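# Move a tray bottle upright into the crate's empty slot

## Task

Take one bottle off the tray and set it standing upright in the single empty slot of the crate, with the remaining two bottles still upright on the tray, and neither the crate nor the tray tipped or shifted from where they were.

## Robot and tools

Robot: two Doosan M1013 arms, left_arm and right_arm, each ending in a Robotiq 140 mm two-finger gripper with a wrist camera. left_arm's fingers are rigid. right_arm's fingers can hinge: a part held near the palm may be pulled in, held loosely or squeezed too hard, and a fingertip pushed against a surface folds easily (unless fully closed), so grip with the outer quarter of the pads.

Frame: the scene frame has its origin at table-top height, halfway between the nominal arm bases; +z up, +x out over the table, left_arm on +y. Calibrated bases: left_arm (-0.005, +0.460, +0.002) m, right_arm (-0.047, -0.711, +0.002) m, each turned slightly about z. Printed hand positions (metres), quaternions (wxyz) and velocities are in this frame and may be a few cm off. end_effector_position is the pinch point between the closed pads; the gripper's +z points along the fingers and its y axis is the opening direction. Fingertips extend about 33 mm past that point at gaps up to 40 mm, about 9 mm when fully open.

The row (used by every motion tool): one flat list of 18 numbers covering both arms, even if only one moves. First 9 are left_arm, next 9 right_arm. Within each arm: six absolute joint target angles in radians, ordered wrist pitch, wrist roll, elbow, forearm roll, shoulder, waist; then gripper position, force_limit, speed, each in [-1, 1]. Shoulder, forearm roll and wrist roll use the opposite sign to the URDF everywhere (a URDF 1.2 reads about -1.2). Stated ranges (URDF signs): waist, shoulder, forearm roll, wrist pitch, wrist roll -6.283 to 6.283; elbow -2.792 to 2.792. A target more than 0.010 rad beyond a range end, and beyond the current angle, gets the call refused.

Gripper numbers: position +1 = fully open (140 mm), pads touch near -0.8, -1 closes until blocked. force_limit sets squeeze after a slow close (about 14 N at -1, 40 N at 0, 58 N at +1); faster closes squeeze harder. speed sets finger speed (about 30 mm/s at -1, 140 at 0, 250 at +1). Both default to +1. To leave a gripper unchanged, repeat its last three numbers; 0 is a real command. After closing, check object_status: 0 moving, 1 blocked while opening, 2 blocked while closing (a grip), 3 reached target or pads met. position_measured is in counts: 3 open, about 75 = 100 mm, 139 = 60 mm, 200 = 20 mm, 230 pads meeting.

Tools:
- execute_actions(actions, cameras): actions is a list of actions; each action is up to 15 rows, one per 1/30 s step, the last row repeated to fill 15. An empty list returns the full state plus images.
- move(target, speed, blend, stop_force, zero, blocking, cameras): target is one row or a list of up to 15 rows of absolute joint goals; joints of both arms move together, interpolated in joint space, so the hand traces a curve and nothing is avoided. speed in rad/s for the joint with farthest to go, 0.01 to 3.92, default 0.5, one value or one per target. blend in rad rounds corners in a list (0 = stop at each). stop_force in N, 10 to 80, ends an arm's path when its estimated contact push exceeds that; use a low speed with it, give every row identical gripper numbers, and omit it when backing away from contact. zero (default true) re-zeros the force reading first. blocking=false returns after about 0.5 s while the move runs (not allowed with stop_force). The result adds a move: line such as done, off_target, moving, held or fault.
- wait(seconds 0 to 10): let time pass holding the last command.
- stop: brake a running move; fingers keep moving.
- zoom_image(camera, region [x0, y0, x1, y1] pixels, at most 504 by 504): closer view of the newest image.
- clear_fault(arm: left_arm or right_arm): clears a reported torque or force fault.
- read_manual(section): licence text only.
- finished_scene(scene): ends the current scene; call nothing else with it.

Cameras: cam_head_left, cam_head_right, cam_high, cam_low, cam_left_wrist, cam_right_wrist, each 672x504, with calibration given beforehand. Wrist depth lines give a 7x7 grid of distances ahead of each wrist camera.

Result lines: Joint positions, Joint velocities, Joint targets (what joints are currently driven toward), Joint torques, External joint torques (outside push per joint), Flange force (push on the gripper along its own x y z, includes held weight), Tool commands, object_status, step readings. "joint sent to its limit" marks a clamped joint; "joint command not followed" means the inter-arm clearance check altered targets.

Limits and faults: joints speed-limited (2.09 rad/s waist and shoulder, 3.14 elbow, 3.93 wrist joints); hand speed capped at 1.8 m/s. Contact torque at a joint's limit (waist and shoulder 323, elbow 152, wrist joints 42.7 N m) or 144 N net outside force stops the arm until clear_fault. Overheating from holding loads or stretching out brakes an arm for 30 to 60 s.

Avoid: dropping the bottle or releasing it while moving, knocking the other bottles over, bumping or dragging the crate or tray, anything falling off the table, hard contact between the two arms or with fixed objects, targets pressed past a firm contact, and heavy leverage on the wrist. Something may occasionally nudge loose objects.

Each tool is called after "Emit:" as name(argument=value, ...) on one line, values as JSON.

## Session

Emit:
execute_actions(actions=[])

Scene clock: 0.00 s.
left_arm: end_effector_position=(+0.3976, -0.1557, +0.2096) position_measured=3 object_status=3 end_effector_quat_wxyz=(+0.178, +0.675, -0.696, +0.170) | right_arm: end_effector_position=(+0.8972, -0.3906, +0.2970) position_measured=3 object_status=3 end_effector_quat_wxyz=(-0.209, +0.759, +0.022, +0.616)
Joint names: [wrist pitch, wrist roll, elbow, forearm roll, shoulder, waist]
Joint positions: left_arm=[0.753 -2.571 1.865 0.475 -0.193 -0.856] | right_arm=[-0.582 -1.998 1.883 0.171 -0.418 0.278]
Joint velocities: within noise
Joint torques (N m): no reading
External joint torques (N m): no reading
Flange force (N): no reading
Wrist depth (mm): cam_left_wrist=[- - - - - - 1186 / - - - - - 1278 1263 / 182 - - - - 1234 1241 / - 138 - - - 135 1206 / - 112 - - - - 104 / - - - - - 1095 1167 / - 214 - - - 1213 -] | cam_right_wrist=[2449 2501 2195 - 1907 - 1674 / 4308 - - 2529 1876 1776 1939 / 2501 3021 2908 - 1907 1604 2195 / - 134 3144 2769 2115 1876 131 / 100 143 2449 2195 1861 1723 126 / 2237 2216 1972 1736 1616 1472 1353 / 1891 1736 1616 1454 1368 1258 1212]
Joint targets: left_arm=[0.753 -2.571 1.865 0.475 -0.193 -0.856] | right_arm=[-0.582 -1.998 1.883 0.171 -0.418 0.278]
Tool commands: left_gripper/position=+1.0 left_gripper/force_limit=+1.0 left_gripper/speed=+1.0 right_gripper/position=+1.0 right_gripper/force_limit=+1.0 right_gripper/speed=+1.0
camera_calibration:
cam_left_wrist: T_world_to_cam=[[-0.999032, 0.0315624, 0.030626, 0.397596], [0.0269584, 0.989704, -0.140569, 0.175258], [-0.0347473, -0.139608, -0.989597, 0.342662], [0, 0, 0, 1]] pos_world=[0.404393, -0.138165, 0.351556]
cam_right_wrist: T_world_to_cam=[[0.288735, -0.903721, -0.316102, -0.507029], [-0.551281, 0.113006, -0.826631, 0.788477], [0.782765, 0.412938, -0.465575, -0.258822], [0, 0, 0, 1]] pos_world=[0.783666, -0.440438, 0.371005]

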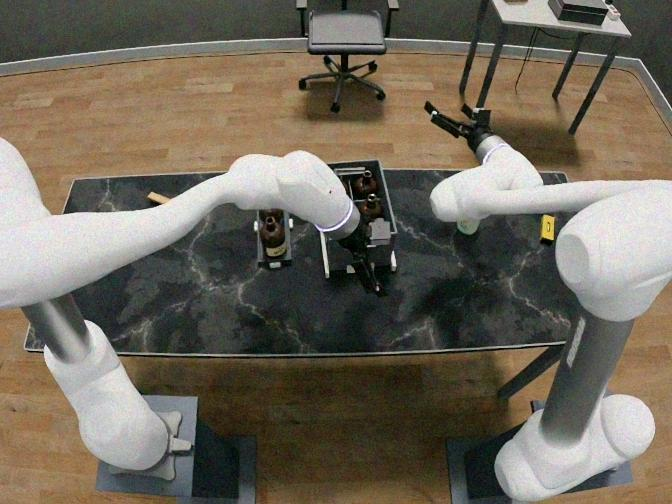

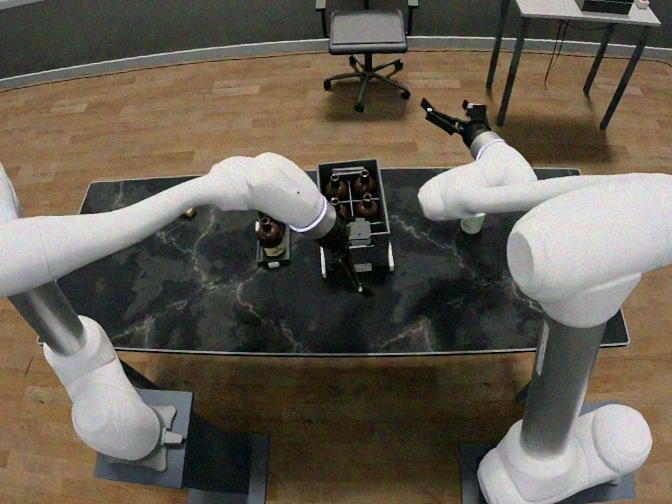

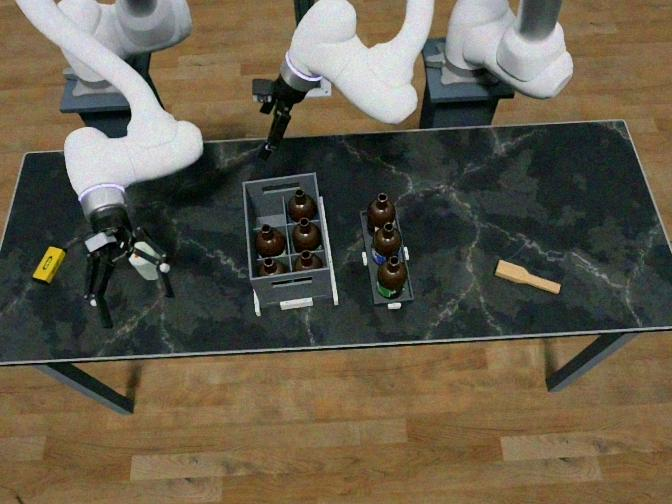

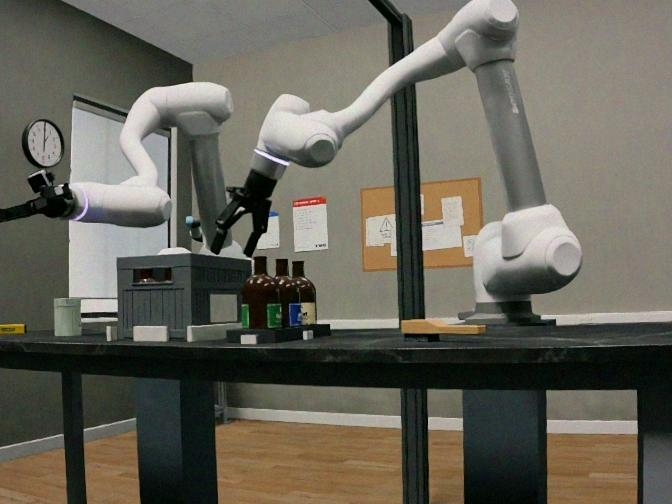

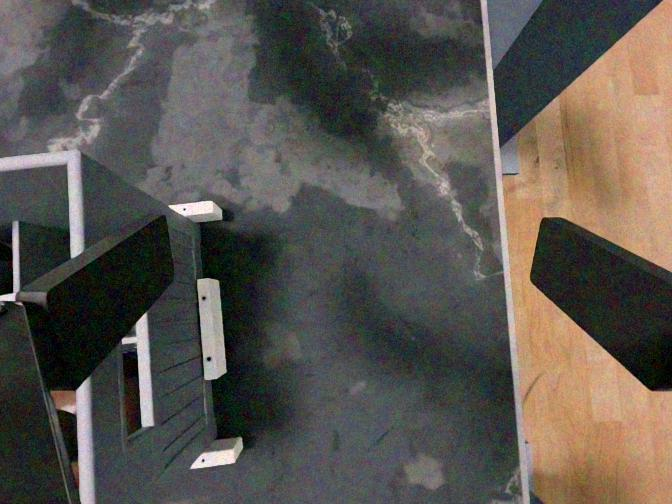

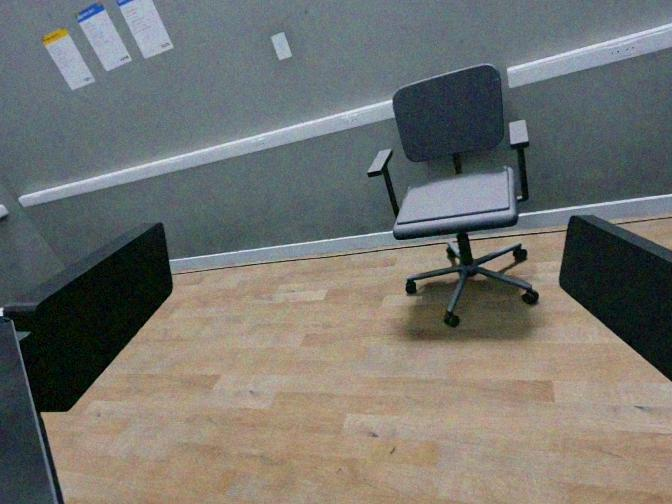

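Emit:
zoom_image(camera="cam_high", region=[230, 160, 430, 320])

Emit:
zoom_image(camera="cam_low", region=[100, 220, 350, 360])

Emit:
zoom_image(camera="cam_head_right", region=[230, 140, 430, 300])

Scaled by 2.520 from the camera's 672x504 image, which has a finer 960x720 frame.

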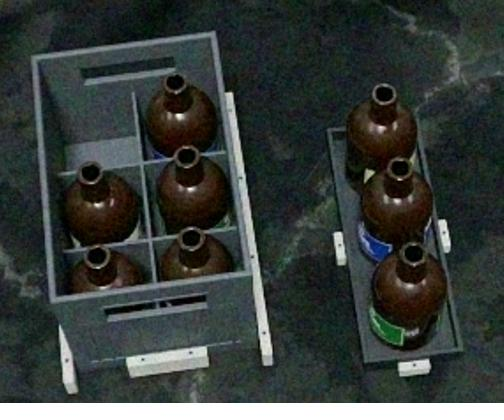

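Scaled by 2.016 from the camera's 672x504 image, which has a finer 960x720 frame.

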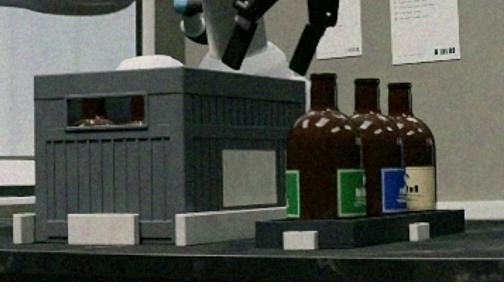

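Scaled by 2.520 from the camera's 672x504 image, which has a finer 960x720 frame.

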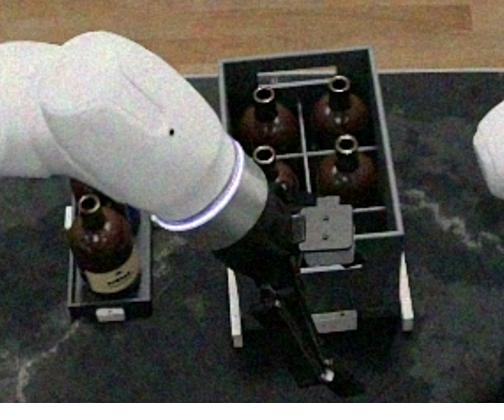

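Emit:
move(target=[[1.1,-2.2,1.4,0.4,-0.1,-0.856,0.1,0,0,-0.582,-1.998,1.883,0.171,-0.418,0.278,1,1,1],[1.4722,-1.0753,1.3737,0,-0.2957,-0.4555,0.1,0,0,-0.582,-1.998,1.883,0.171,-0.418,0.278,1,1,1]], speed=0.8, blend=[0.1,0], cameras=["cam_left_wrist","cam_high"])

Scene clock: 92.40 s.
left_arm: end_effector_position=(+0.6591, +0.1395, +0.3603) position_measured=117 object_status=3 end_effector_quat_wxyz=(+0.000, +1.000, +0.000, +0.000) | right_arm: end_effector_position=(+0.8971, -0.3904, +0.2974) position_measured=3 object_status=3 end_effector_quat_wxyz=(-0.209, +0.759, +0.022, +0.616)
Joint names: [wrist pitch, wrist roll, elbow, forearm roll, shoulder, waist]
Joint positions: left_arm=[1.472 -1.075 1.374 0 -0.296 -0.456] | right_arm=[-0.582 -1.998 1.883 0.171 -0.418 0.278]
Joint torques (N m): left_arm=[-0.38 -0.62 -43.16 -4.62 74.45 2.91] | right_arm=[-2.43 0.56 -34.38 -2.82 71.9 3.57]
External joint torques (N m): left_arm=[0.32 0.62 1.45 0.32 -2.97 -3.02] | right_arm=[-0.26 -0.54 0.45 -0.57 4.29 -3.53]
Flange force (N): left_arm=[-0.6 5.2 2.2] | right_arm=[4.3 3.5 -7.5]
Wrist depth (mm): cam_left_wrist=[413 - - 330 - 323 335 / - - - 417 452 - 351 / - - - 368 - 358 - / - - 122 387 139 115 - / - 88 - - 542 - 90 / - - - - - - - / - - - 1760 - - -] | cam_right_wrist=[2398 2449 2154 - 1662 1923 2059 / - - - 2281 1861 1876 - / - 3021 2769 2529 1876 1861 2134 / 3579 144 3525 2585 2005 1972 125 / 100 134 2501 2195 1923 1749 114 / 2259 2195 1972 1698 1551 1541 1427 / 1907 1723 1583 1531 1360 1264 1175]
Joint targets: left_arm=[1.472 -1.075 1.374 0.000 -0.296 -0.455] | right_arm=[-0.582 -1.998 1.883 0.171 -0.418 0.278]
move: done
camera_calibration:
cam_left_wrist: T_world_to_cam=[[0.0115571, -0.999678, 0.0225724, 0.125455], [-0.93715, -0.00295583, 0.348914, 0.494834], [-0.348735, -0.0251861, -0.936883, 0.71413], [0, 0, 0, 1]] pos_world=[0.711326, 0.144864, 0.49357]
Images, in order (width x height): cam_high 672x504, cam_left_wrist 672x504.

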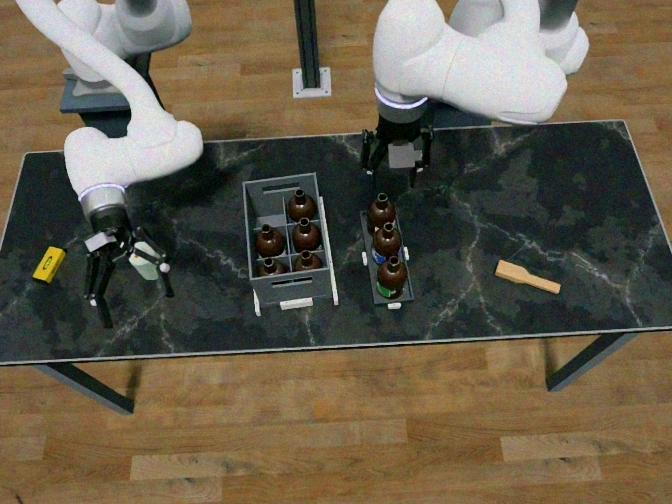

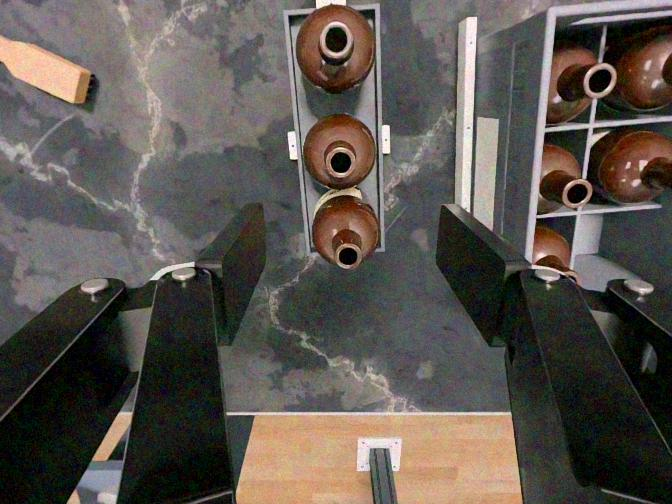

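Emit:
move(target=[1.2249,-1.0,1.679,0,-0.2377,-0.5308,0.1,0,0,-0.582,-1.998,1.883,0.171,-0.418,0.278,1,1,1], cameras=["cam_left_wrist","cam_low"])

Emit:
zoom_image(camera="cam_low", region=[100, 200, 350, 360])

Scene clock: 123.17 s.
left_arm: end_effector_position=(+0.5784, +0.1256, +0.2353) position_measured=117 object_status=3 end_effector_quat_wxyz=(+0.000, +1.000, +0.000, +0.000) | right_arm: end_effector_position=(+0.8971, -0.3904, +0.2974) position_measured=3 object_status=3 end_effector_quat_wxyz=(-0.209, +0.759, +0.022, +0.616)
Joint names: [wrist pitch, wrist roll, elbow, forearm roll, shoulder, waist]
Joint positions: left_arm=[1.225 -1 1.679 0 -0.238 -0.531] | right_arm=[-0.582 -1.998 1.883 0.171 -0.418 0.278]
Joint torques (N m): left_arm=[-0.36 -0.66 -40.99 -4.48 66.84 2.53] | right_arm=[-2.44 0.57 -34.31 -2.82 71.91 3.64]
External joint torques (N m): left_arm=[0.31 0.66 1.3 0.39 -2.79 -2.62] | right_arm=[-0.26 -0.56 0.27 -0.58 4.73 -3.71]
Flange force (N): left_arm=[-1.0 5.0 2.5] | right_arm=[4.9 3.6 -7.8]
Wrist depth (mm): cam_left_wrist=[- 316 224 215 - 272 199 / - - - 244 - 300 193 / - - - 243 - 311 - / - - 121 - 140 109 220 / - 87 414 - - - 90 / - - 435 - - - - / - - 1690 1664 - - -] | cam_right_wrist=[- 2945 2059 2529 1907 - 1674 / 2837 2303 2023 2423 1846 1686 - / 3231 3231 - 2115 1907 1955 2644 / - 134 2945 2803 2023 1861 125 / 100 144 2475 2216 1861 1711 114 / - 2154 1923 1776 1583 1531 - / 1923 1723 1551 1419 1368 1271 1218]
Joint targets: left_arm=[1.225 -1.000 1.679 0.000 -0.238 -0.531] | right_arm=[-0.582 -1.998 1.883 0.171 -0.418 0.278]
move: done
camera_calibration:
cam_left_wrist: T_world_to_cam=[[0.0116496, -0.999678, 0.022537, 0.115368], [-0.937149, -0.00305494, 0.348915, 0.462885], [-0.348734, -0.0251852, -0.936883, 0.568563], [0, 0, 0, 1]] pos_world=[0.630726, 0.131064, 0.36857]
Images, in order (width x height): cam_low 672x504, cam_left_wrist 672x504.

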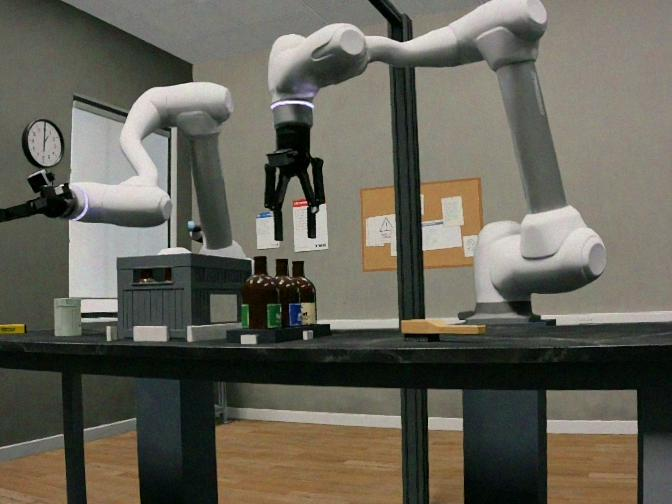

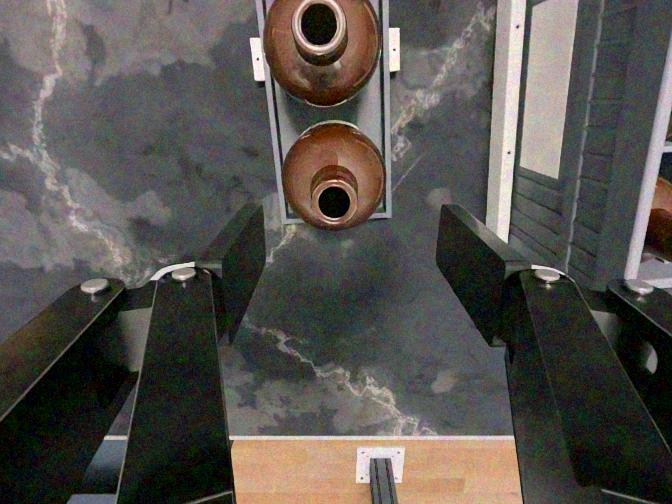

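Scaled by 2.016 from the camera's 672x504 image, which has a finer 960x720 frame.

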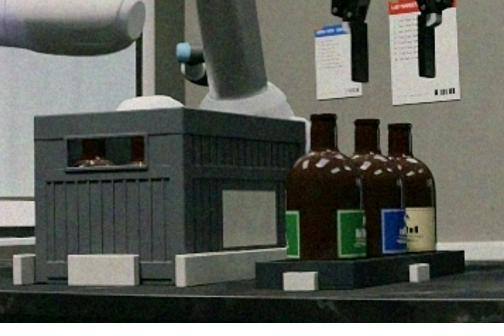

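Emit:
move(target=[1.1108,-1.0112,1.753,0,-0.2778,-0.5196,0.1,0,0,-0.582,-1.998,1.883,0.171,-0.418,0.278,1,1,1], speed=0.1, stop_force=20, cameras=["cam_left_wrist","cam_low","cam_high"])

Emit:
zoom_image(camera="cam_low", region=[100, 200, 350, 360])

Scene clock: 158.00 s.
left_arm: end_effector_position=(+0.5813, +0.1327, +0.1703) position_measured=117 object_status=3 end_effector_quat_wxyz=(+0.000, +1.000, +0.000, +0.000) | right_arm: end_effector_position=(+0.8971, -0.3904, +0.2974) position_measured=3 object_status=3 end_effector_quat_wxyz=(-0.209, +0.759, +0.022, +0.616)
Joint names: [wrist pitch, wrist roll, elbow, forearm roll, shoulder, waist]
Joint positions: left_arm=[1.111 -1.011 1.753 0 -0.278 -0.52] | right_arm=[-0.582 -1.998 1.883 0.171 -0.418 0.278]
Joint torques (N m): left_arm=[-0.34 -0.72 -39.02 -4.28 69.44 2.11] | right_arm=[-2.45 0.58 -34.36 -2.85 71.94 3.76]
External joint torques (N m): left_arm=[0.28 0.72 1.05 0.36 -3.1 -1.98] | right_arm=[-0.25 -0.56 0.4 -0.53 4.34 -3.7]
Flange force (N): left_arm=[0.2 4.7 2.8] | right_arm=[4.5 3.8 -7.5]
Wrist depth (mm): cam_left_wrist=[- - 167 150 255 249 200 / - 284 279 173 - 275 222 / 303 - - 181 - 278 244 / - - 122 - 139 114 237 / - 88 - - - - 90 / - - - - - - - / - - - 388 - - -] | cam_right_wrist=[2983 2529 - - 1790 1907 1790 / 3472 - - - 1846 1907 - / 3061 2872 2945 - 1907 1861 - / 3525 134 3144 2769 2059 1846 131 / 100 143 2449 2174 1988 1776 114 / - 2134 1939 1749 1583 1445 1345 / - 1749 1616 1472 1345 1264 1199]
Joint targets: left_arm=[1.111 -1.011 1.753 0.000 -0.278 -0.520] | right_arm=[-0.582 -1.998 1.883 0.171 -0.418 0.278]
move: done
camera_calibration:
cam_left_wrist: T_world_to_cam=[[0.0116514, -0.999678, 0.0225355, 0.123797], [-0.937117, -0.00305476, 0.349002, 0.488163], [-0.348821, -0.0251848, -0.936851, 0.508864], [0, 0, 0, 1]] pos_world=[0.633526, 0.138064, 0.30357]
Images, in order (width x height): cam_high 672x504, cam_low 672x504, cam_left_wrist 672x504.

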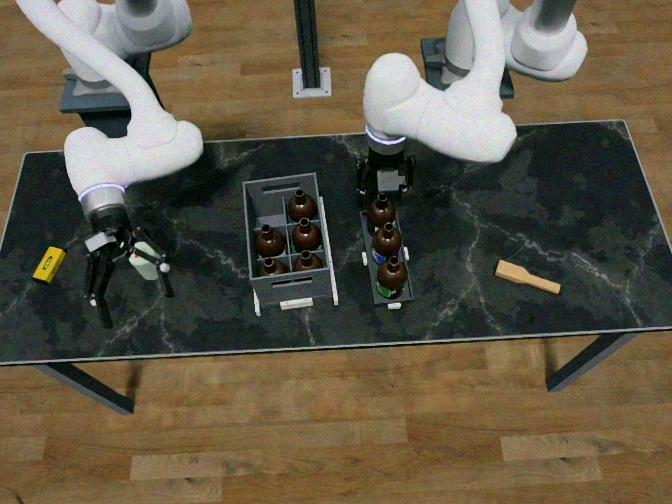

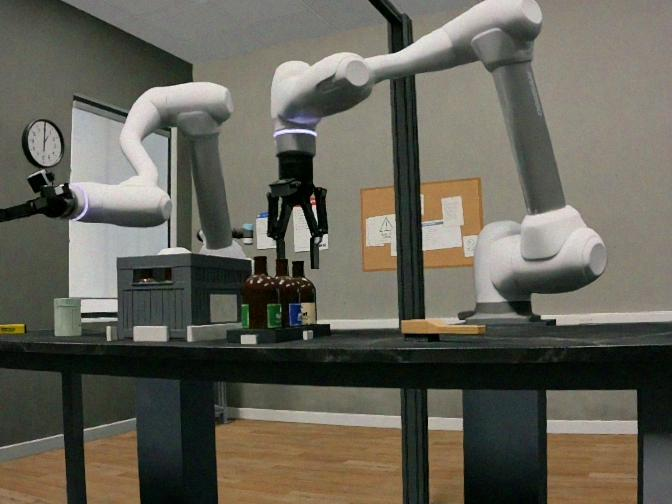

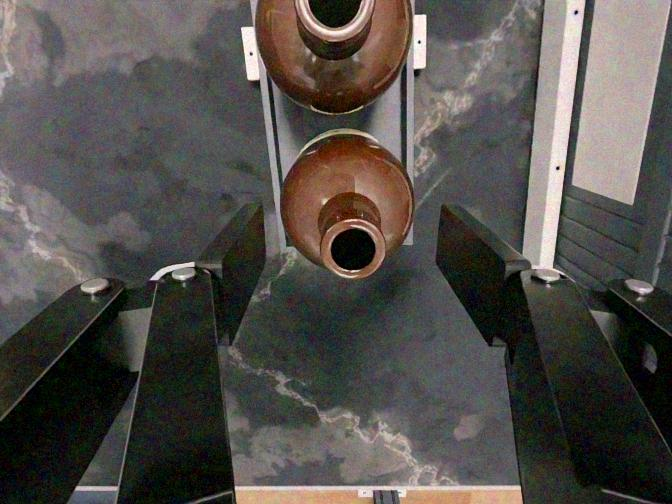

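Scaled by 2.016 from the camera's 672x504 image, which has a finer 960x720 frame.

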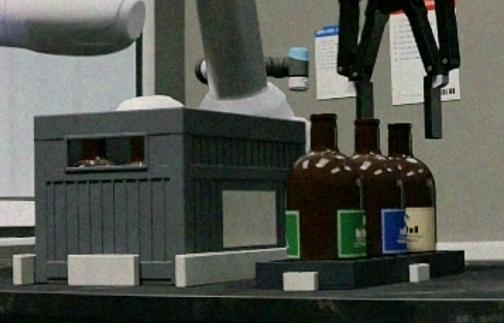

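Emit:
execute_actions(actions=[[[1.1108,-1.0112,1.753,0,-0.2778,-0.5196,-1,0,-1,-0.582,-1.998,1.883,0.171,-0.418,0.278,1,1,1]],[[1.1108,-1.0112,1.753,0,-0.2778,-0.5196,-1,0,-1,-0.582,-1.998,1.883,0.171,-0.418,0.278,1,1,1]],[[1.1108,-1.0112,1.753,0,-0.2778,-0.5196,-1,0,-1,-0.582,-1.998,1.883,0.171,-0.418,0.278,1,1,1]],[[1.1108,-1.0112,1.753,0,-0.2778,-0.5196,-1,0,-1,-0.582,-1.998,1.883,0.171,-0.418,0.278,1,1,1]]], cameras=["cam_left_wrist","cam_low"])

Emit:
zoom_image(camera="cam_low", region=[200, 200, 350, 360])

Scene clock: 185.63 s.
left_arm: end_effector_position=(+0.5813, +0.1327, +0.1703) position_measured=194 object_status=2 end_effector_quat_wxyz=(+0.000, +1.000, +0.000, +0.000) | right_arm: end_effector_position=(+0.8971, -0.3904, +0.2974) position_measured=3 object_status=3 end_effector_quat_wxyz=(-0.209, +0.759, +0.022, +0.616)
Joint names: [wrist pitch, wrist roll, elbow, forearm roll, shoulder, waist]
Joint positions: left_arm=[1.111 -1.011 1.753 0 -0.278 -0.52] | right_arm=[-0.582 -1.998 1.883 0.171 -0.418 0.278]
Joint torques (N m): left_arm=[-0.81 -0.66 -33.95 -3.84 61.61 1.26] | right_arm=[-2.42 0.56 -34.4 -2.83 72.05 3.67]
External joint torques (N m): left_arm=[0.75 0.66 -3.97 -0.07 4.69 -1.35] | right_arm=[-0.28 -0.54 0.4 -0.56 4.24 -3.66]
External joint torques at the end of the 1st action: left_arm=[0.28 0.66 1.17 0.38 -2.81 -2.37] | right_arm=[-0.29 -0.54 0.21 -0.59 4.7 -3.77]
External joint torques at the end of the 2nd action: left_arm=[0.28 0.73 1.07 0.36 -2.92 -2.44] | right_arm=[-0.28 -0.55 0.52 -0.58 4.29 -3.62]
External joint torques at the end of the 3rd action: left_arm=[0.31 0.66 1.09 0.36 -2.68 -2.16] | right_arm=[-0.27 -0.54 0.3 -0.56 4.79 -3.68]
Flange force (N): left_arm=[-0.5 3.2 -8.8] | right_arm=[4.3 3.7 -7.4]
Flange force at the end of the 1st action (N): left_arm=[-0.7 4.8 2.7] | right_arm=[4.9 3.6 -7.7]
Flange force at the end of the 2nd action (N): left_arm=[-0.5 5.1 2.7] | right_arm=[4.2 3.6 -7.7]
Flange force at the end of the 3rd action (N): left_arm=[-0.5 4.5 2.5] | right_arm=[4.9 3.5 -8.0]
Wrist depth (mm): cam_left_wrist=[- - 170 150 258 255 207 / - - 277 174 285 270 214 / - - - 181 - 280 215 / - - - - 113 293 - / 337 - - - - 81 - / - - - - - - - / - - - - - - -] | cam_right_wrist=[2644 2449 2303 2423 1876 - 1749 / 3021 2556 - 2134 1861 1776 1572 / 3372 3144 - - 1891 1803 - / 3693 134 3277 2908 2059 1876 125 / 100 125 2837 2134 1907 1832 114 / - 2134 1939 1736 1616 1377 - / 1876 1749 1616 1454 1650 - 1129]
Joint targets: left_arm=[1.111 -1.011 1.753 0.000 -0.278 -0.520] | right_arm=[-0.582 -1.998 1.883 0.171 -0.418 0.278]
Step readings (joint positions of left_arm | right_arm; steps 1 to 15: 1st action; 16 to 30: 2nd action; 31 to 45: 3rd action; 46 to 60: 4th action):
0: [1.111 -1.011 1.753 0.000 -0.278 -0.520] | [-0.582 -1.998 1.883 0.171 -0.418 0.278]
1: [1.111 -1.011 1.753 0.000 -0.278 -0.520] | [-0.582 -1.998 1.883 0.171 -0.418 0.278]
2: [1.111 -1.011 1.753 0.000 -0.278 -0.520] | [-0.582 -1.998 1.883 0.171 -0.418 0.278]
4: [1.111 -1.011 1.753 0.000 -0.278 -0.520] | [-0.582 -1.998 1.883 0.171 -0.418 0.278]
8: [1.111 -1.011 1.753 0.000 -0.278 -0.520] | [-0.582 -1.998 1.883 0.171 -0.418 0.278]
15: [1.111 -1.011 1.753 0.000 -0.278 -0.520] | [-0.582 -1.998 1.883 0.171 -0.418 0.278]
16: [1.111 -1.011 1.753 0.000 -0.278 -0.520] | [-0.582 -1.998 1.883 0.171 -0.418 0.278]
17: [1.111 -1.011 1.753 0.000 -0.278 -0.520] | [-0.582 -1.998 1.883 0.171 -0.418 0.278]
19: [1.111 -1.011 1.753 0.000 -0.278 -0.520] | [-0.582 -1.998 1.883 0.171 -0.418 0.278]
23: [1.111 -1.011 1.753 0.000 -0.278 -0.520] | [-0.582 -1.998 1.883 0.171 -0.418 0.278]
30: [1.111 -1.011 1.753 0.000 -0.278 -0.520] | [-0.582 -1.998 1.883 0.171 -0.418 0.278]
31: [1.111 -1.011 1.753 0.000 -0.278 -0.520] | [-0.582 -1.998 1.883 0.171 -0.418 0.278]
32: [1.111 -1.011 1.753 0.000 -0.278 -0.520] | [-0.582 -1.998 1.883 0.171 -0.418 0.278]
34: [1.111 -1.011 1.753 0.000 -0.278 -0.520] | [-0.582 -1.998 1.883 0.171 -0.418 0.278]
38: [1.111 -1.011 1.753 0.000 -0.278 -0.520] | [-0.582 -1.998 1.883 0.171 -0.418 0.278]
45: [1.111 -1.011 1.753 0.000 -0.278 -0.520] | [-0.582 -1.998 1.883 0.171 -0.418 0.278]
46: [1.111 -1.011 1.753 0.000 -0.278 -0.520] | [-0.582 -1.998 1.883 0.171 -0.418 0.278]
47: [1.111 -1.011 1.753 0.000 -0.278 -0.520] | [-0.582 -1.998 1.883 0.171 -0.418 0.278]
49: [1.111 -1.011 1.753 0.000 -0.278 -0.520] | [-0.582 -1.998 1.883 0.171 -0.418 0.278]
53: [1.111 -1.011 1.753 0.000 -0.278 -0.520] | [-0.582 -1.998 1.883 0.171 -0.418 0.278]
60: [1.111 -1.011 1.753 0.000 -0.278 -0.520] | [-0.582 -1.998 1.883 0.171 -0.418 0.278]
camera_calibration:
cam_left_wrist: T_world_to_cam=[[0.0116514, -0.999678, 0.0225355, 0.123797], [-0.937117, -0.00305476, 0.349002, 0.488163], [-0.348821, -0.0251848, -0.936851, 0.508864], [0, 0, 0, 1]] pos_world=[0.633526, 0.138064, 0.30357]
Images, in order (width x height): cam_low 672x504, cam_left_wrist 672x504.

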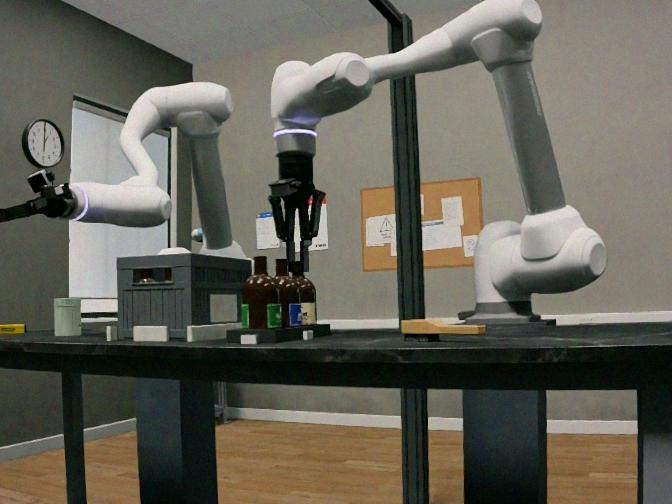

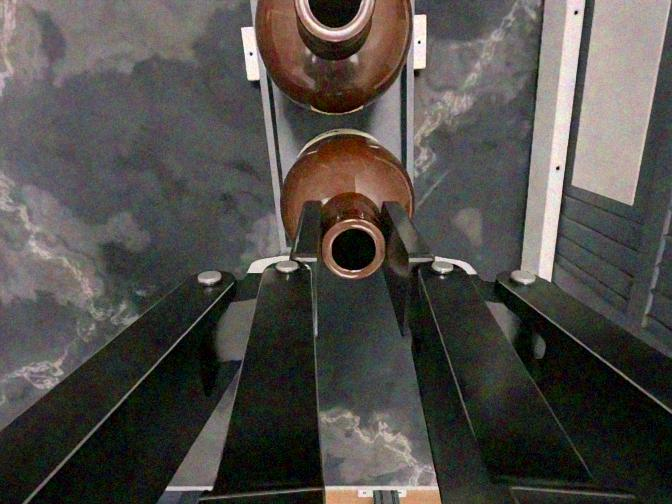

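Scaled by 3.150 from the camera's 672x504 image, which has a finer 960x720 frame.

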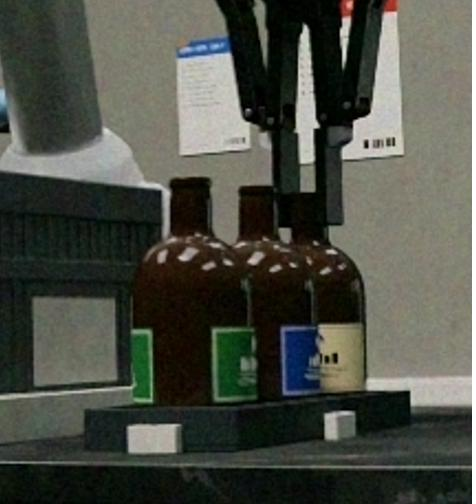

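Emit:
move(target=[[1.1634,-1.0112,1.7211,0,-0.2571,-0.5196,-1,0,-1,-0.582,-1.998,1.883,0.171,-0.418,0.278,1,1,1],[1.4435,-1.0112,1.5092,0,-0.1889,-0.5196,-1,0,-1,-0.582,-1.998,1.883,0.171,-0.418,0.278,1,1,1],[1.5717,-0.7816,1.2993,0,-0.2706,-0.7492,-1,0,-1,-0.582,-1.998,1.883,0.171,-0.418,0.278,1,1,1]], speed=[0.06,0.3,0.4], blend=[0.01,0.05,0], cameras=["cam_left_wrist","cam_high","cam_head_right"])

Emit:
zoom_image(camera="cam_left_wrist", region=[170, 0, 672, 400])

Emit:
zoom_image(camera="cam_high", region=[230, 100, 390, 320])

Scene clock: 229.47 s.
left_arm: end_effector_position=(+0.5293, -0.0304, +0.4202) position_measured=194 object_status=2 end_effector_quat_wxyz=(+0.000, +1.000, +0.000, +0.000) | right_arm: end_effector_position=(+0.8971, -0.3904, +0.2974) position_measured=3 object_status=3 end_effector_quat_wxyz=(-0.209, +0.759, +0.022, +0.616)
Joint names: [wrist pitch, wrist roll, elbow, forearm roll, shoulder, waist]
Joint positions: left_arm=[1.572 -0.782 1.299 0 -0.271 -0.749] | right_arm=[-0.582 -1.998 1.883 0.171 -0.418 0.278]
Joint torques (N m): left_arm=[-0.32 -0.73 -45.04 -4.75 75.08 1.76] | right_arm=[-2.44 0.58 -34.43 -2.79 72.02 3.66]
External joint torques (N m): left_arm=[0.27 0.73 2.92 0.39 -5.33 -1.66] | right_arm=[-0.27 -0.57 0.4 -0.61 4.45 -3.56]
Flange force (N): left_arm=[-0.3 4.2 4.7] | right_arm=[4.4 3.4 -7.7]
Wrist depth (mm): cam_left_wrist=[- - - 380 376 - - / - - 535 - 494 421 495 / - - - - - - - / - - - 150 113 - - / - - - - - 81 - / - - - - - - - / - - - - - - -] | cam_right_wrist=[3187 2475 2449 2281 1521 1891 1749 / - - - 2374 1876 1723 - / - - - - 1876 1846 - / - 134 3372 2769 2059 1861 131 / 100 144 2501 2195 1861 1749 114 / 2174 2237 1955 1736 1698 1531 - / 1972 1776 1604 1472 1322 1264 1231]
Joint targets: left_arm=[1.572 -0.782 1.299 0.000 -0.271 -0.749] | right_arm=[-0.582 -1.998 1.883 0.171 -0.418 0.278]
move: done
camera_calibration:
cam_left_wrist: T_world_to_cam=[[0.0116514, -0.999678, 0.0225355, -0.0442776], [-0.937117, -0.00305476, 0.349002, 0.351813], [-0.348821, -0.0251848, -0.936851, 0.720772], [0, 0, 0, 1]] pos_world=[0.581626, -0.0250361, 0.55347]
Images, in order (width x height): cam_head_right 672x504, cam_high 672x504, cam_left_wrist 672x504.

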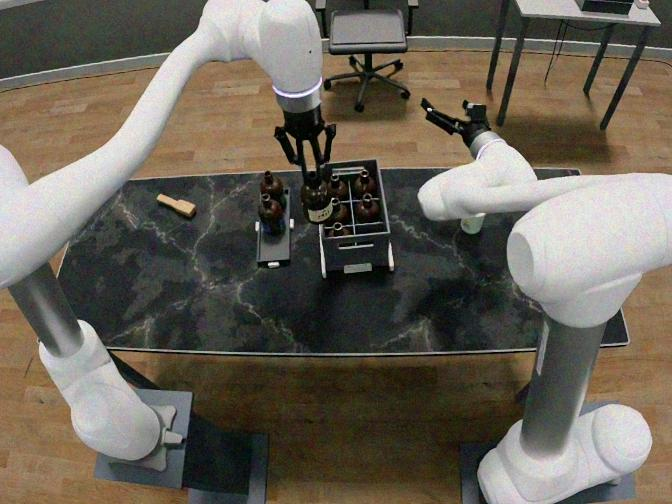

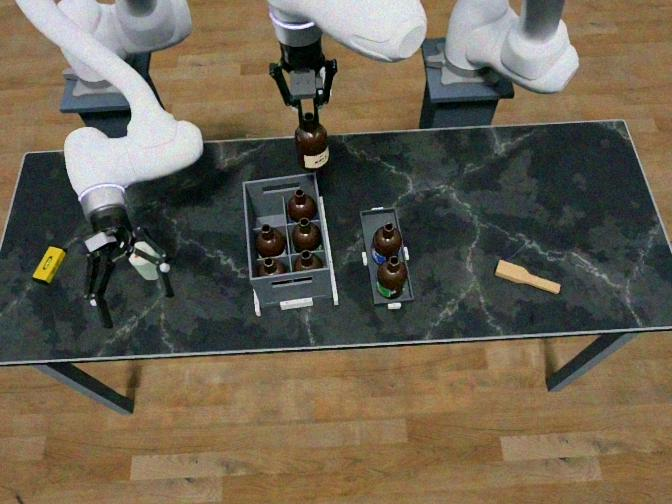

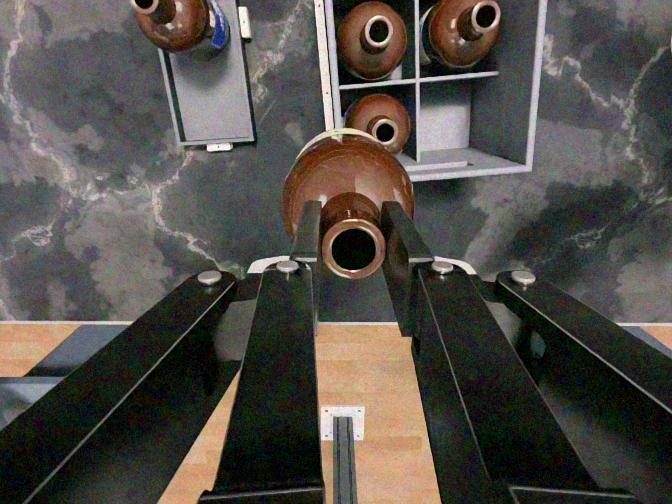

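Scaled by 1.004 from the camera's 672x504 image, which has a finer 960x720 frame.

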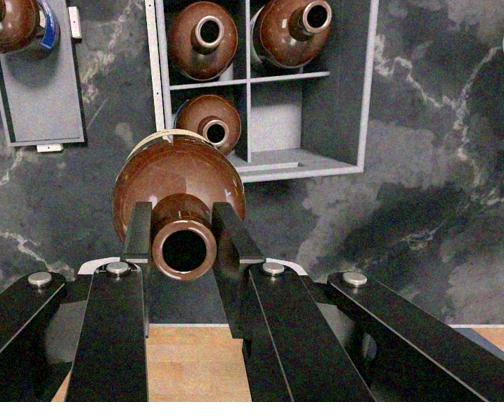

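Scaled by 2.291 from the camera's 672x504 image, which has a finer 960x720 frame.

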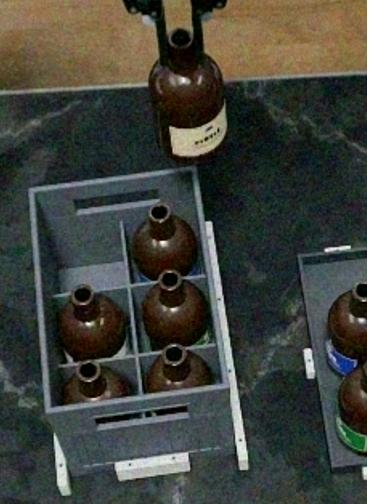

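Emit:
move(target=[[1.6241,-0.7055,1.0314,0,-0.4861,-0.8253,-1,0,-1,-0.582,-1.998,1.883,0.171,-0.418,0.278,1,1,1],[1.5255,-0.7055,1.1306,0,-0.4855,-0.8253,-1,0,-1,-0.582,-1.998,1.883,0.171,-0.418,0.278,1,1,1]], speed=0.4, blend=[0.03,0], cameras=["cam_left_wrist","cam_high","cam_head_right","cam_low"])

Emit:
zoom_image(camera="cam_high", region=[230, 100, 390, 320])

Emit:
zoom_image(camera="cam_head_right", region=[260, 120, 440, 290])

Scene clock: 313.97 s.
left_arm: end_effector_position=(+0.5702, -0.1634, +0.3452) position_measured=194 object_status=2 end_effector_quat_wxyz=(+0.000, +1.000, +0.000, +0.000) | right_arm: end_effector_position=(+0.8971, -0.3904, +0.2974) position_measured=3 object_status=3 end_effector_quat_wxyz=(-0.209, +0.759, +0.022, +0.616)
Joint names: [wrist pitch, wrist roll, elbow, forearm roll, shoulder, waist]
Joint positions: left_arm=[1.526 -0.706 1.131 0 -0.486 -0.825] | right_arm=[-0.582 -1.998 1.883 0.171 -0.418 0.278]
Joint torques (N m): left_arm=[0.16 -0.69 -45.04 -4.77 94.85 2.52] | right_arm=[-2.4 0.59 -34.32 -2.85 71.96 3.28]
External joint torques (N m): left_arm=[-0.21 0.69 3.09 0.43 -4.8 -2.41] | right_arm=[-0.3 -0.58 0.31 -0.56 4.49 -3.78]
Flange force (N): left_arm=[-2.8 2.4 5.9] | right_arm=[4.7 3.9 -7.6]
Wrist depth (mm): cam_left_wrist=[- 323 331 308 397 - - / - - - 435 - - - / - - - 182 - - - / - - - 150 113 - 194 / - - - - - 81 161 / - - - - - - - / - - - - - - -] | cam_right_wrist=[- 2374 - 2134 2005 1876 1723 / 3693 2803 - 2529 1832 1861 1939 / 3943 3061 3372 - 1907 1907 1749 / - 134 3144 2705 2023 1907 131 / 100 143 2501 2216 1907 1736 114 / 2195 2195 1988 1762 1572 1463 1329 / 1939 1749 1627 1472 1377 1244 1218]
Joint targets: left_arm=[1.526 -0.706 1.131 0.000 -0.486 -0.825] | right_arm=[-0.582 -1.998 1.883 0.171 -0.418 0.278]
move: done
camera_calibration:
cam_left_wrist: T_world_to_cam=[[0.0116522, -0.999678, 0.0225352, -0.176022], [-0.937117, -0.00305563, 0.349002, 0.41591], [-0.348821, -0.0251848, -0.936851, 0.661425], [0, 0, 0, 1]] pos_world=[0.622526, -0.158036, 0.47847]
Images, in order (width x height): cam_head_right 672x504, cam_high 672x504, cam_low 672x504, cam_left_wrist 672x504.

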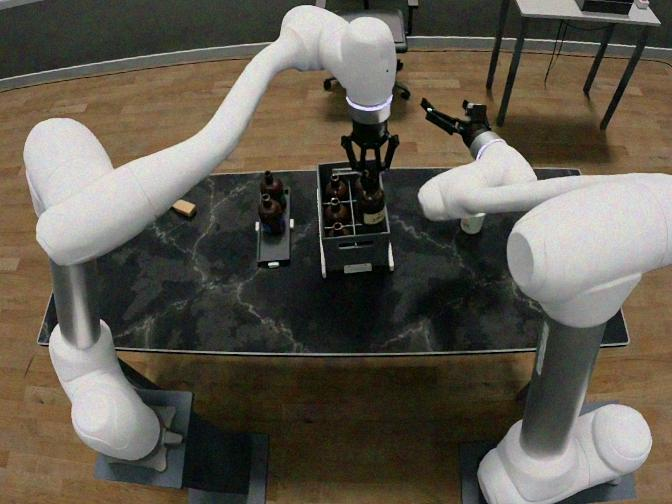

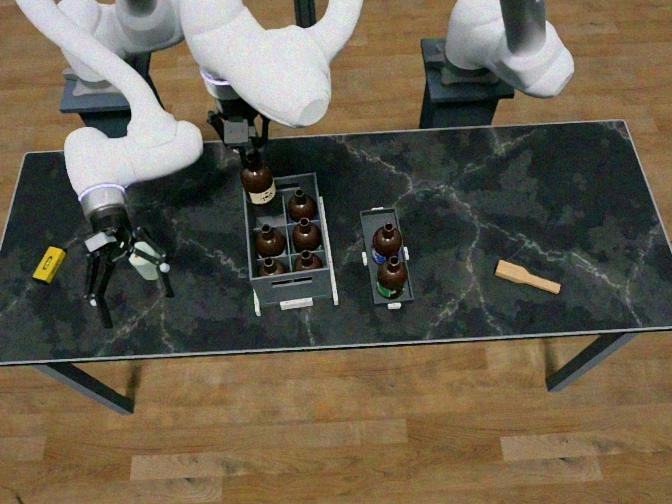

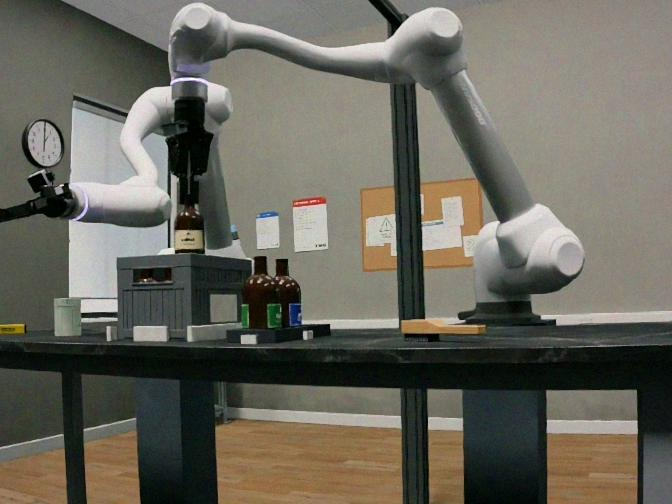

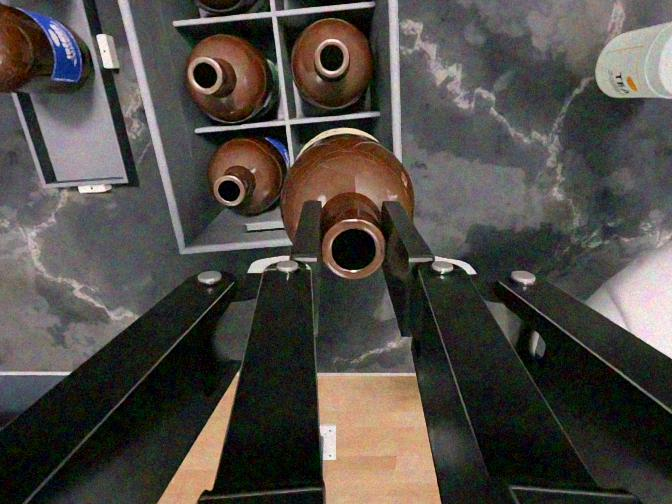

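Scaled by 2.291 from the camera's 672x504 image, which has a finer 960x720 frame.

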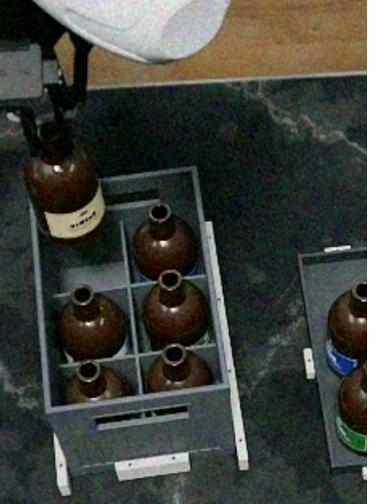

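Scaled by 2.800 from the camera's 672x504 image, which has a finer 960x720 frame.

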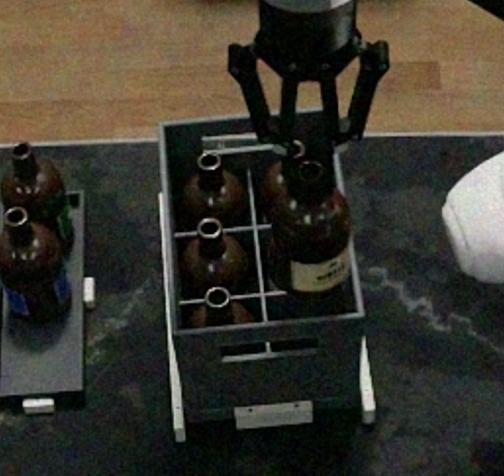

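Emit:
move(target=[[1.4482,-0.7085,1.2013,0,-0.4921,-0.8223,-1,0,-1,-0.582,-1.998,1.883,0.171,-0.418,0.278,1,1,1],[1.3487,-0.7085,1.2832,0,-0.5097,-0.8223,-1,0,-1,-0.582,-1.998,1.883,0.171,-0.418,0.278,1,1,1],[1.2843,-0.7085,1.3308,0,-0.5265,-0.8223,-1,0,-1,-0.582,-1.998,1.883,0.171,-0.418,0.278,1,1,1],[1.2369,-0.7085,1.363,0,-0.5417,-0.8223,-1,0,-1,-0.582,-1.998,1.883,0.171,-0.418,0.278,1,1,1],[1.2135,-0.7085,1.378,0,-0.5501,-0.8223,-1,0,-1,-0.582,-1.998,1.883,0.171,-0.418,0.278,1,1,1]], speed=[0.06,0.06,0.06,0.03,0.02], stop_force=12, blend=[0.005,0.005,0.005,0.005,0], cameras=["cam_left_wrist","cam_high","cam_head_right"])

Emit:
zoom_image(camera="cam_high", region=[230, 100, 390, 320])

Scene clock: 345.33 s.
left_arm: end_effector_position=(+0.5722, -0.1618, +0.1737) position_measured=194 object_status=2 end_effector_quat_wxyz=(+0.000, +1.000, +0.000, +0.000) | right_arm: end_effector_position=(+0.8971, -0.3904, +0.2974) position_measured=3 object_status=3 end_effector_quat_wxyz=(-0.209, +0.759, +0.022, +0.616)
Joint names: [wrist pitch, wrist roll, elbow, forearm roll, shoulder, waist]
Joint positions: left_arm=[1.242 -0.709 1.359 0 -0.54 -0.822] | right_arm=[-0.582 -1.998 1.883 0.171 -0.418 0.278]
Joint torques (N m): left_arm=[-3.26 -0.73 -31.68 -6.4 75.29 6.42] | right_arm=[-2.43 0.59 -34.37 -2.84 71.89 3.49]
External joint torques (N m): left_arm=[3.22 0.73 -8.16 2.28 17.81 -6.3] | right_arm=[-0.28 -0.57 0.35 -0.55 4.57 -3.48]
Flange force (N): left_arm=[-9.3 2.2 -23.0] | right_arm=[4.6 3.4 -7.8]
Wrist depth (mm): cam_left_wrist=[126 153 203 124 - - - / 175 172 202 - 173 - - / - - 218 182 161 - - / - - - 149 120 - - / - - - - - 81 - / - - - - - - - / - - - - - - -] | cam_right_wrist=[3231 2423 - 2041 1876 2398 1616 / - - - 2281 1846 1923 - / - - - - 1876 1955 - / - 134 3635 2983 1988 1593 131 / 100 134 2423 2174 1939 1662 114 / - - - - 1572 1491 1337 / - 1736 1572 1593 1322 1258 1193]
Joint targets: left_arm=[1.242 -0.709 1.359 0.000 -0.540 -0.822] | right_arm=[-0.582 -1.998 1.883 0.171 -0.418 0.278]
move: contact (left_arm); path passed 3 of 5 targets; left_arm: the wrist pitch is farthest, 0.029 rad from its target
camera_calibration:
cam_left_wrist: T_world_to_cam=[[0.0116251, -0.999673, 0.0227601, -0.17053], [-0.937195, -0.00295735, 0.348793, 0.477677], [-0.348612, -0.0253854, -0.936923, 0.501322], [0, 0, 0, 1]] pos_world=[0.624426, -0.156336, 0.306971]
Images, in order (width x height): cam_head_right 672x504, cam_high 672x504, cam_left_wrist 672x504.

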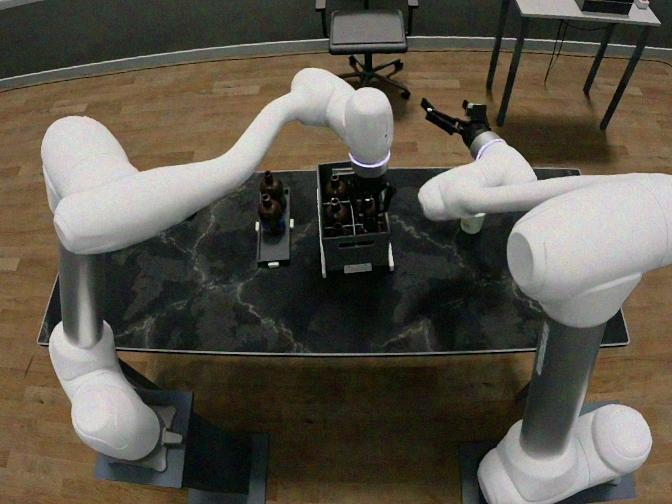

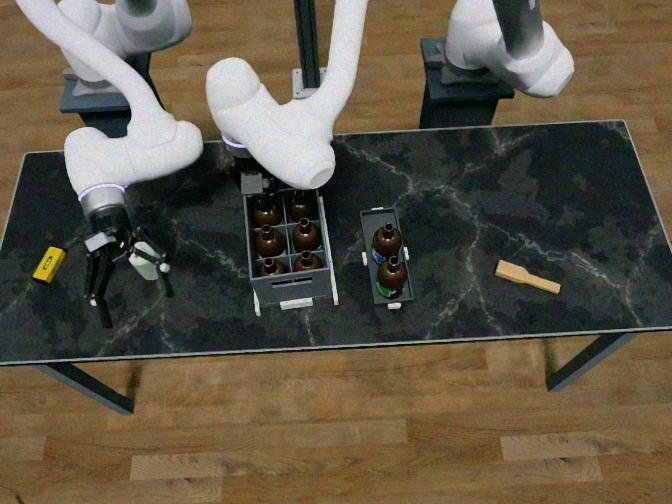

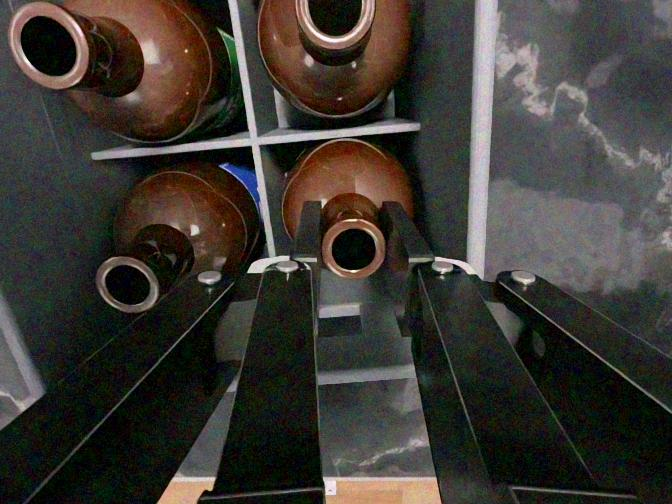

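Scaled by 2.291 from the camera's 672x504 image, which has a finer 960x720 frame.

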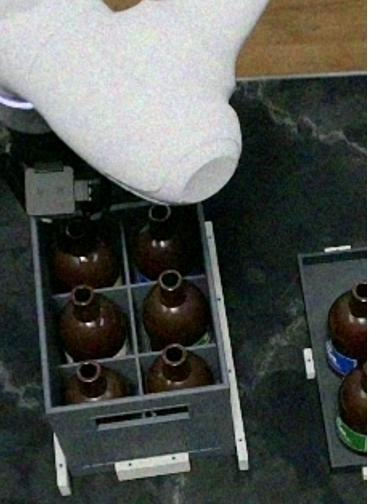

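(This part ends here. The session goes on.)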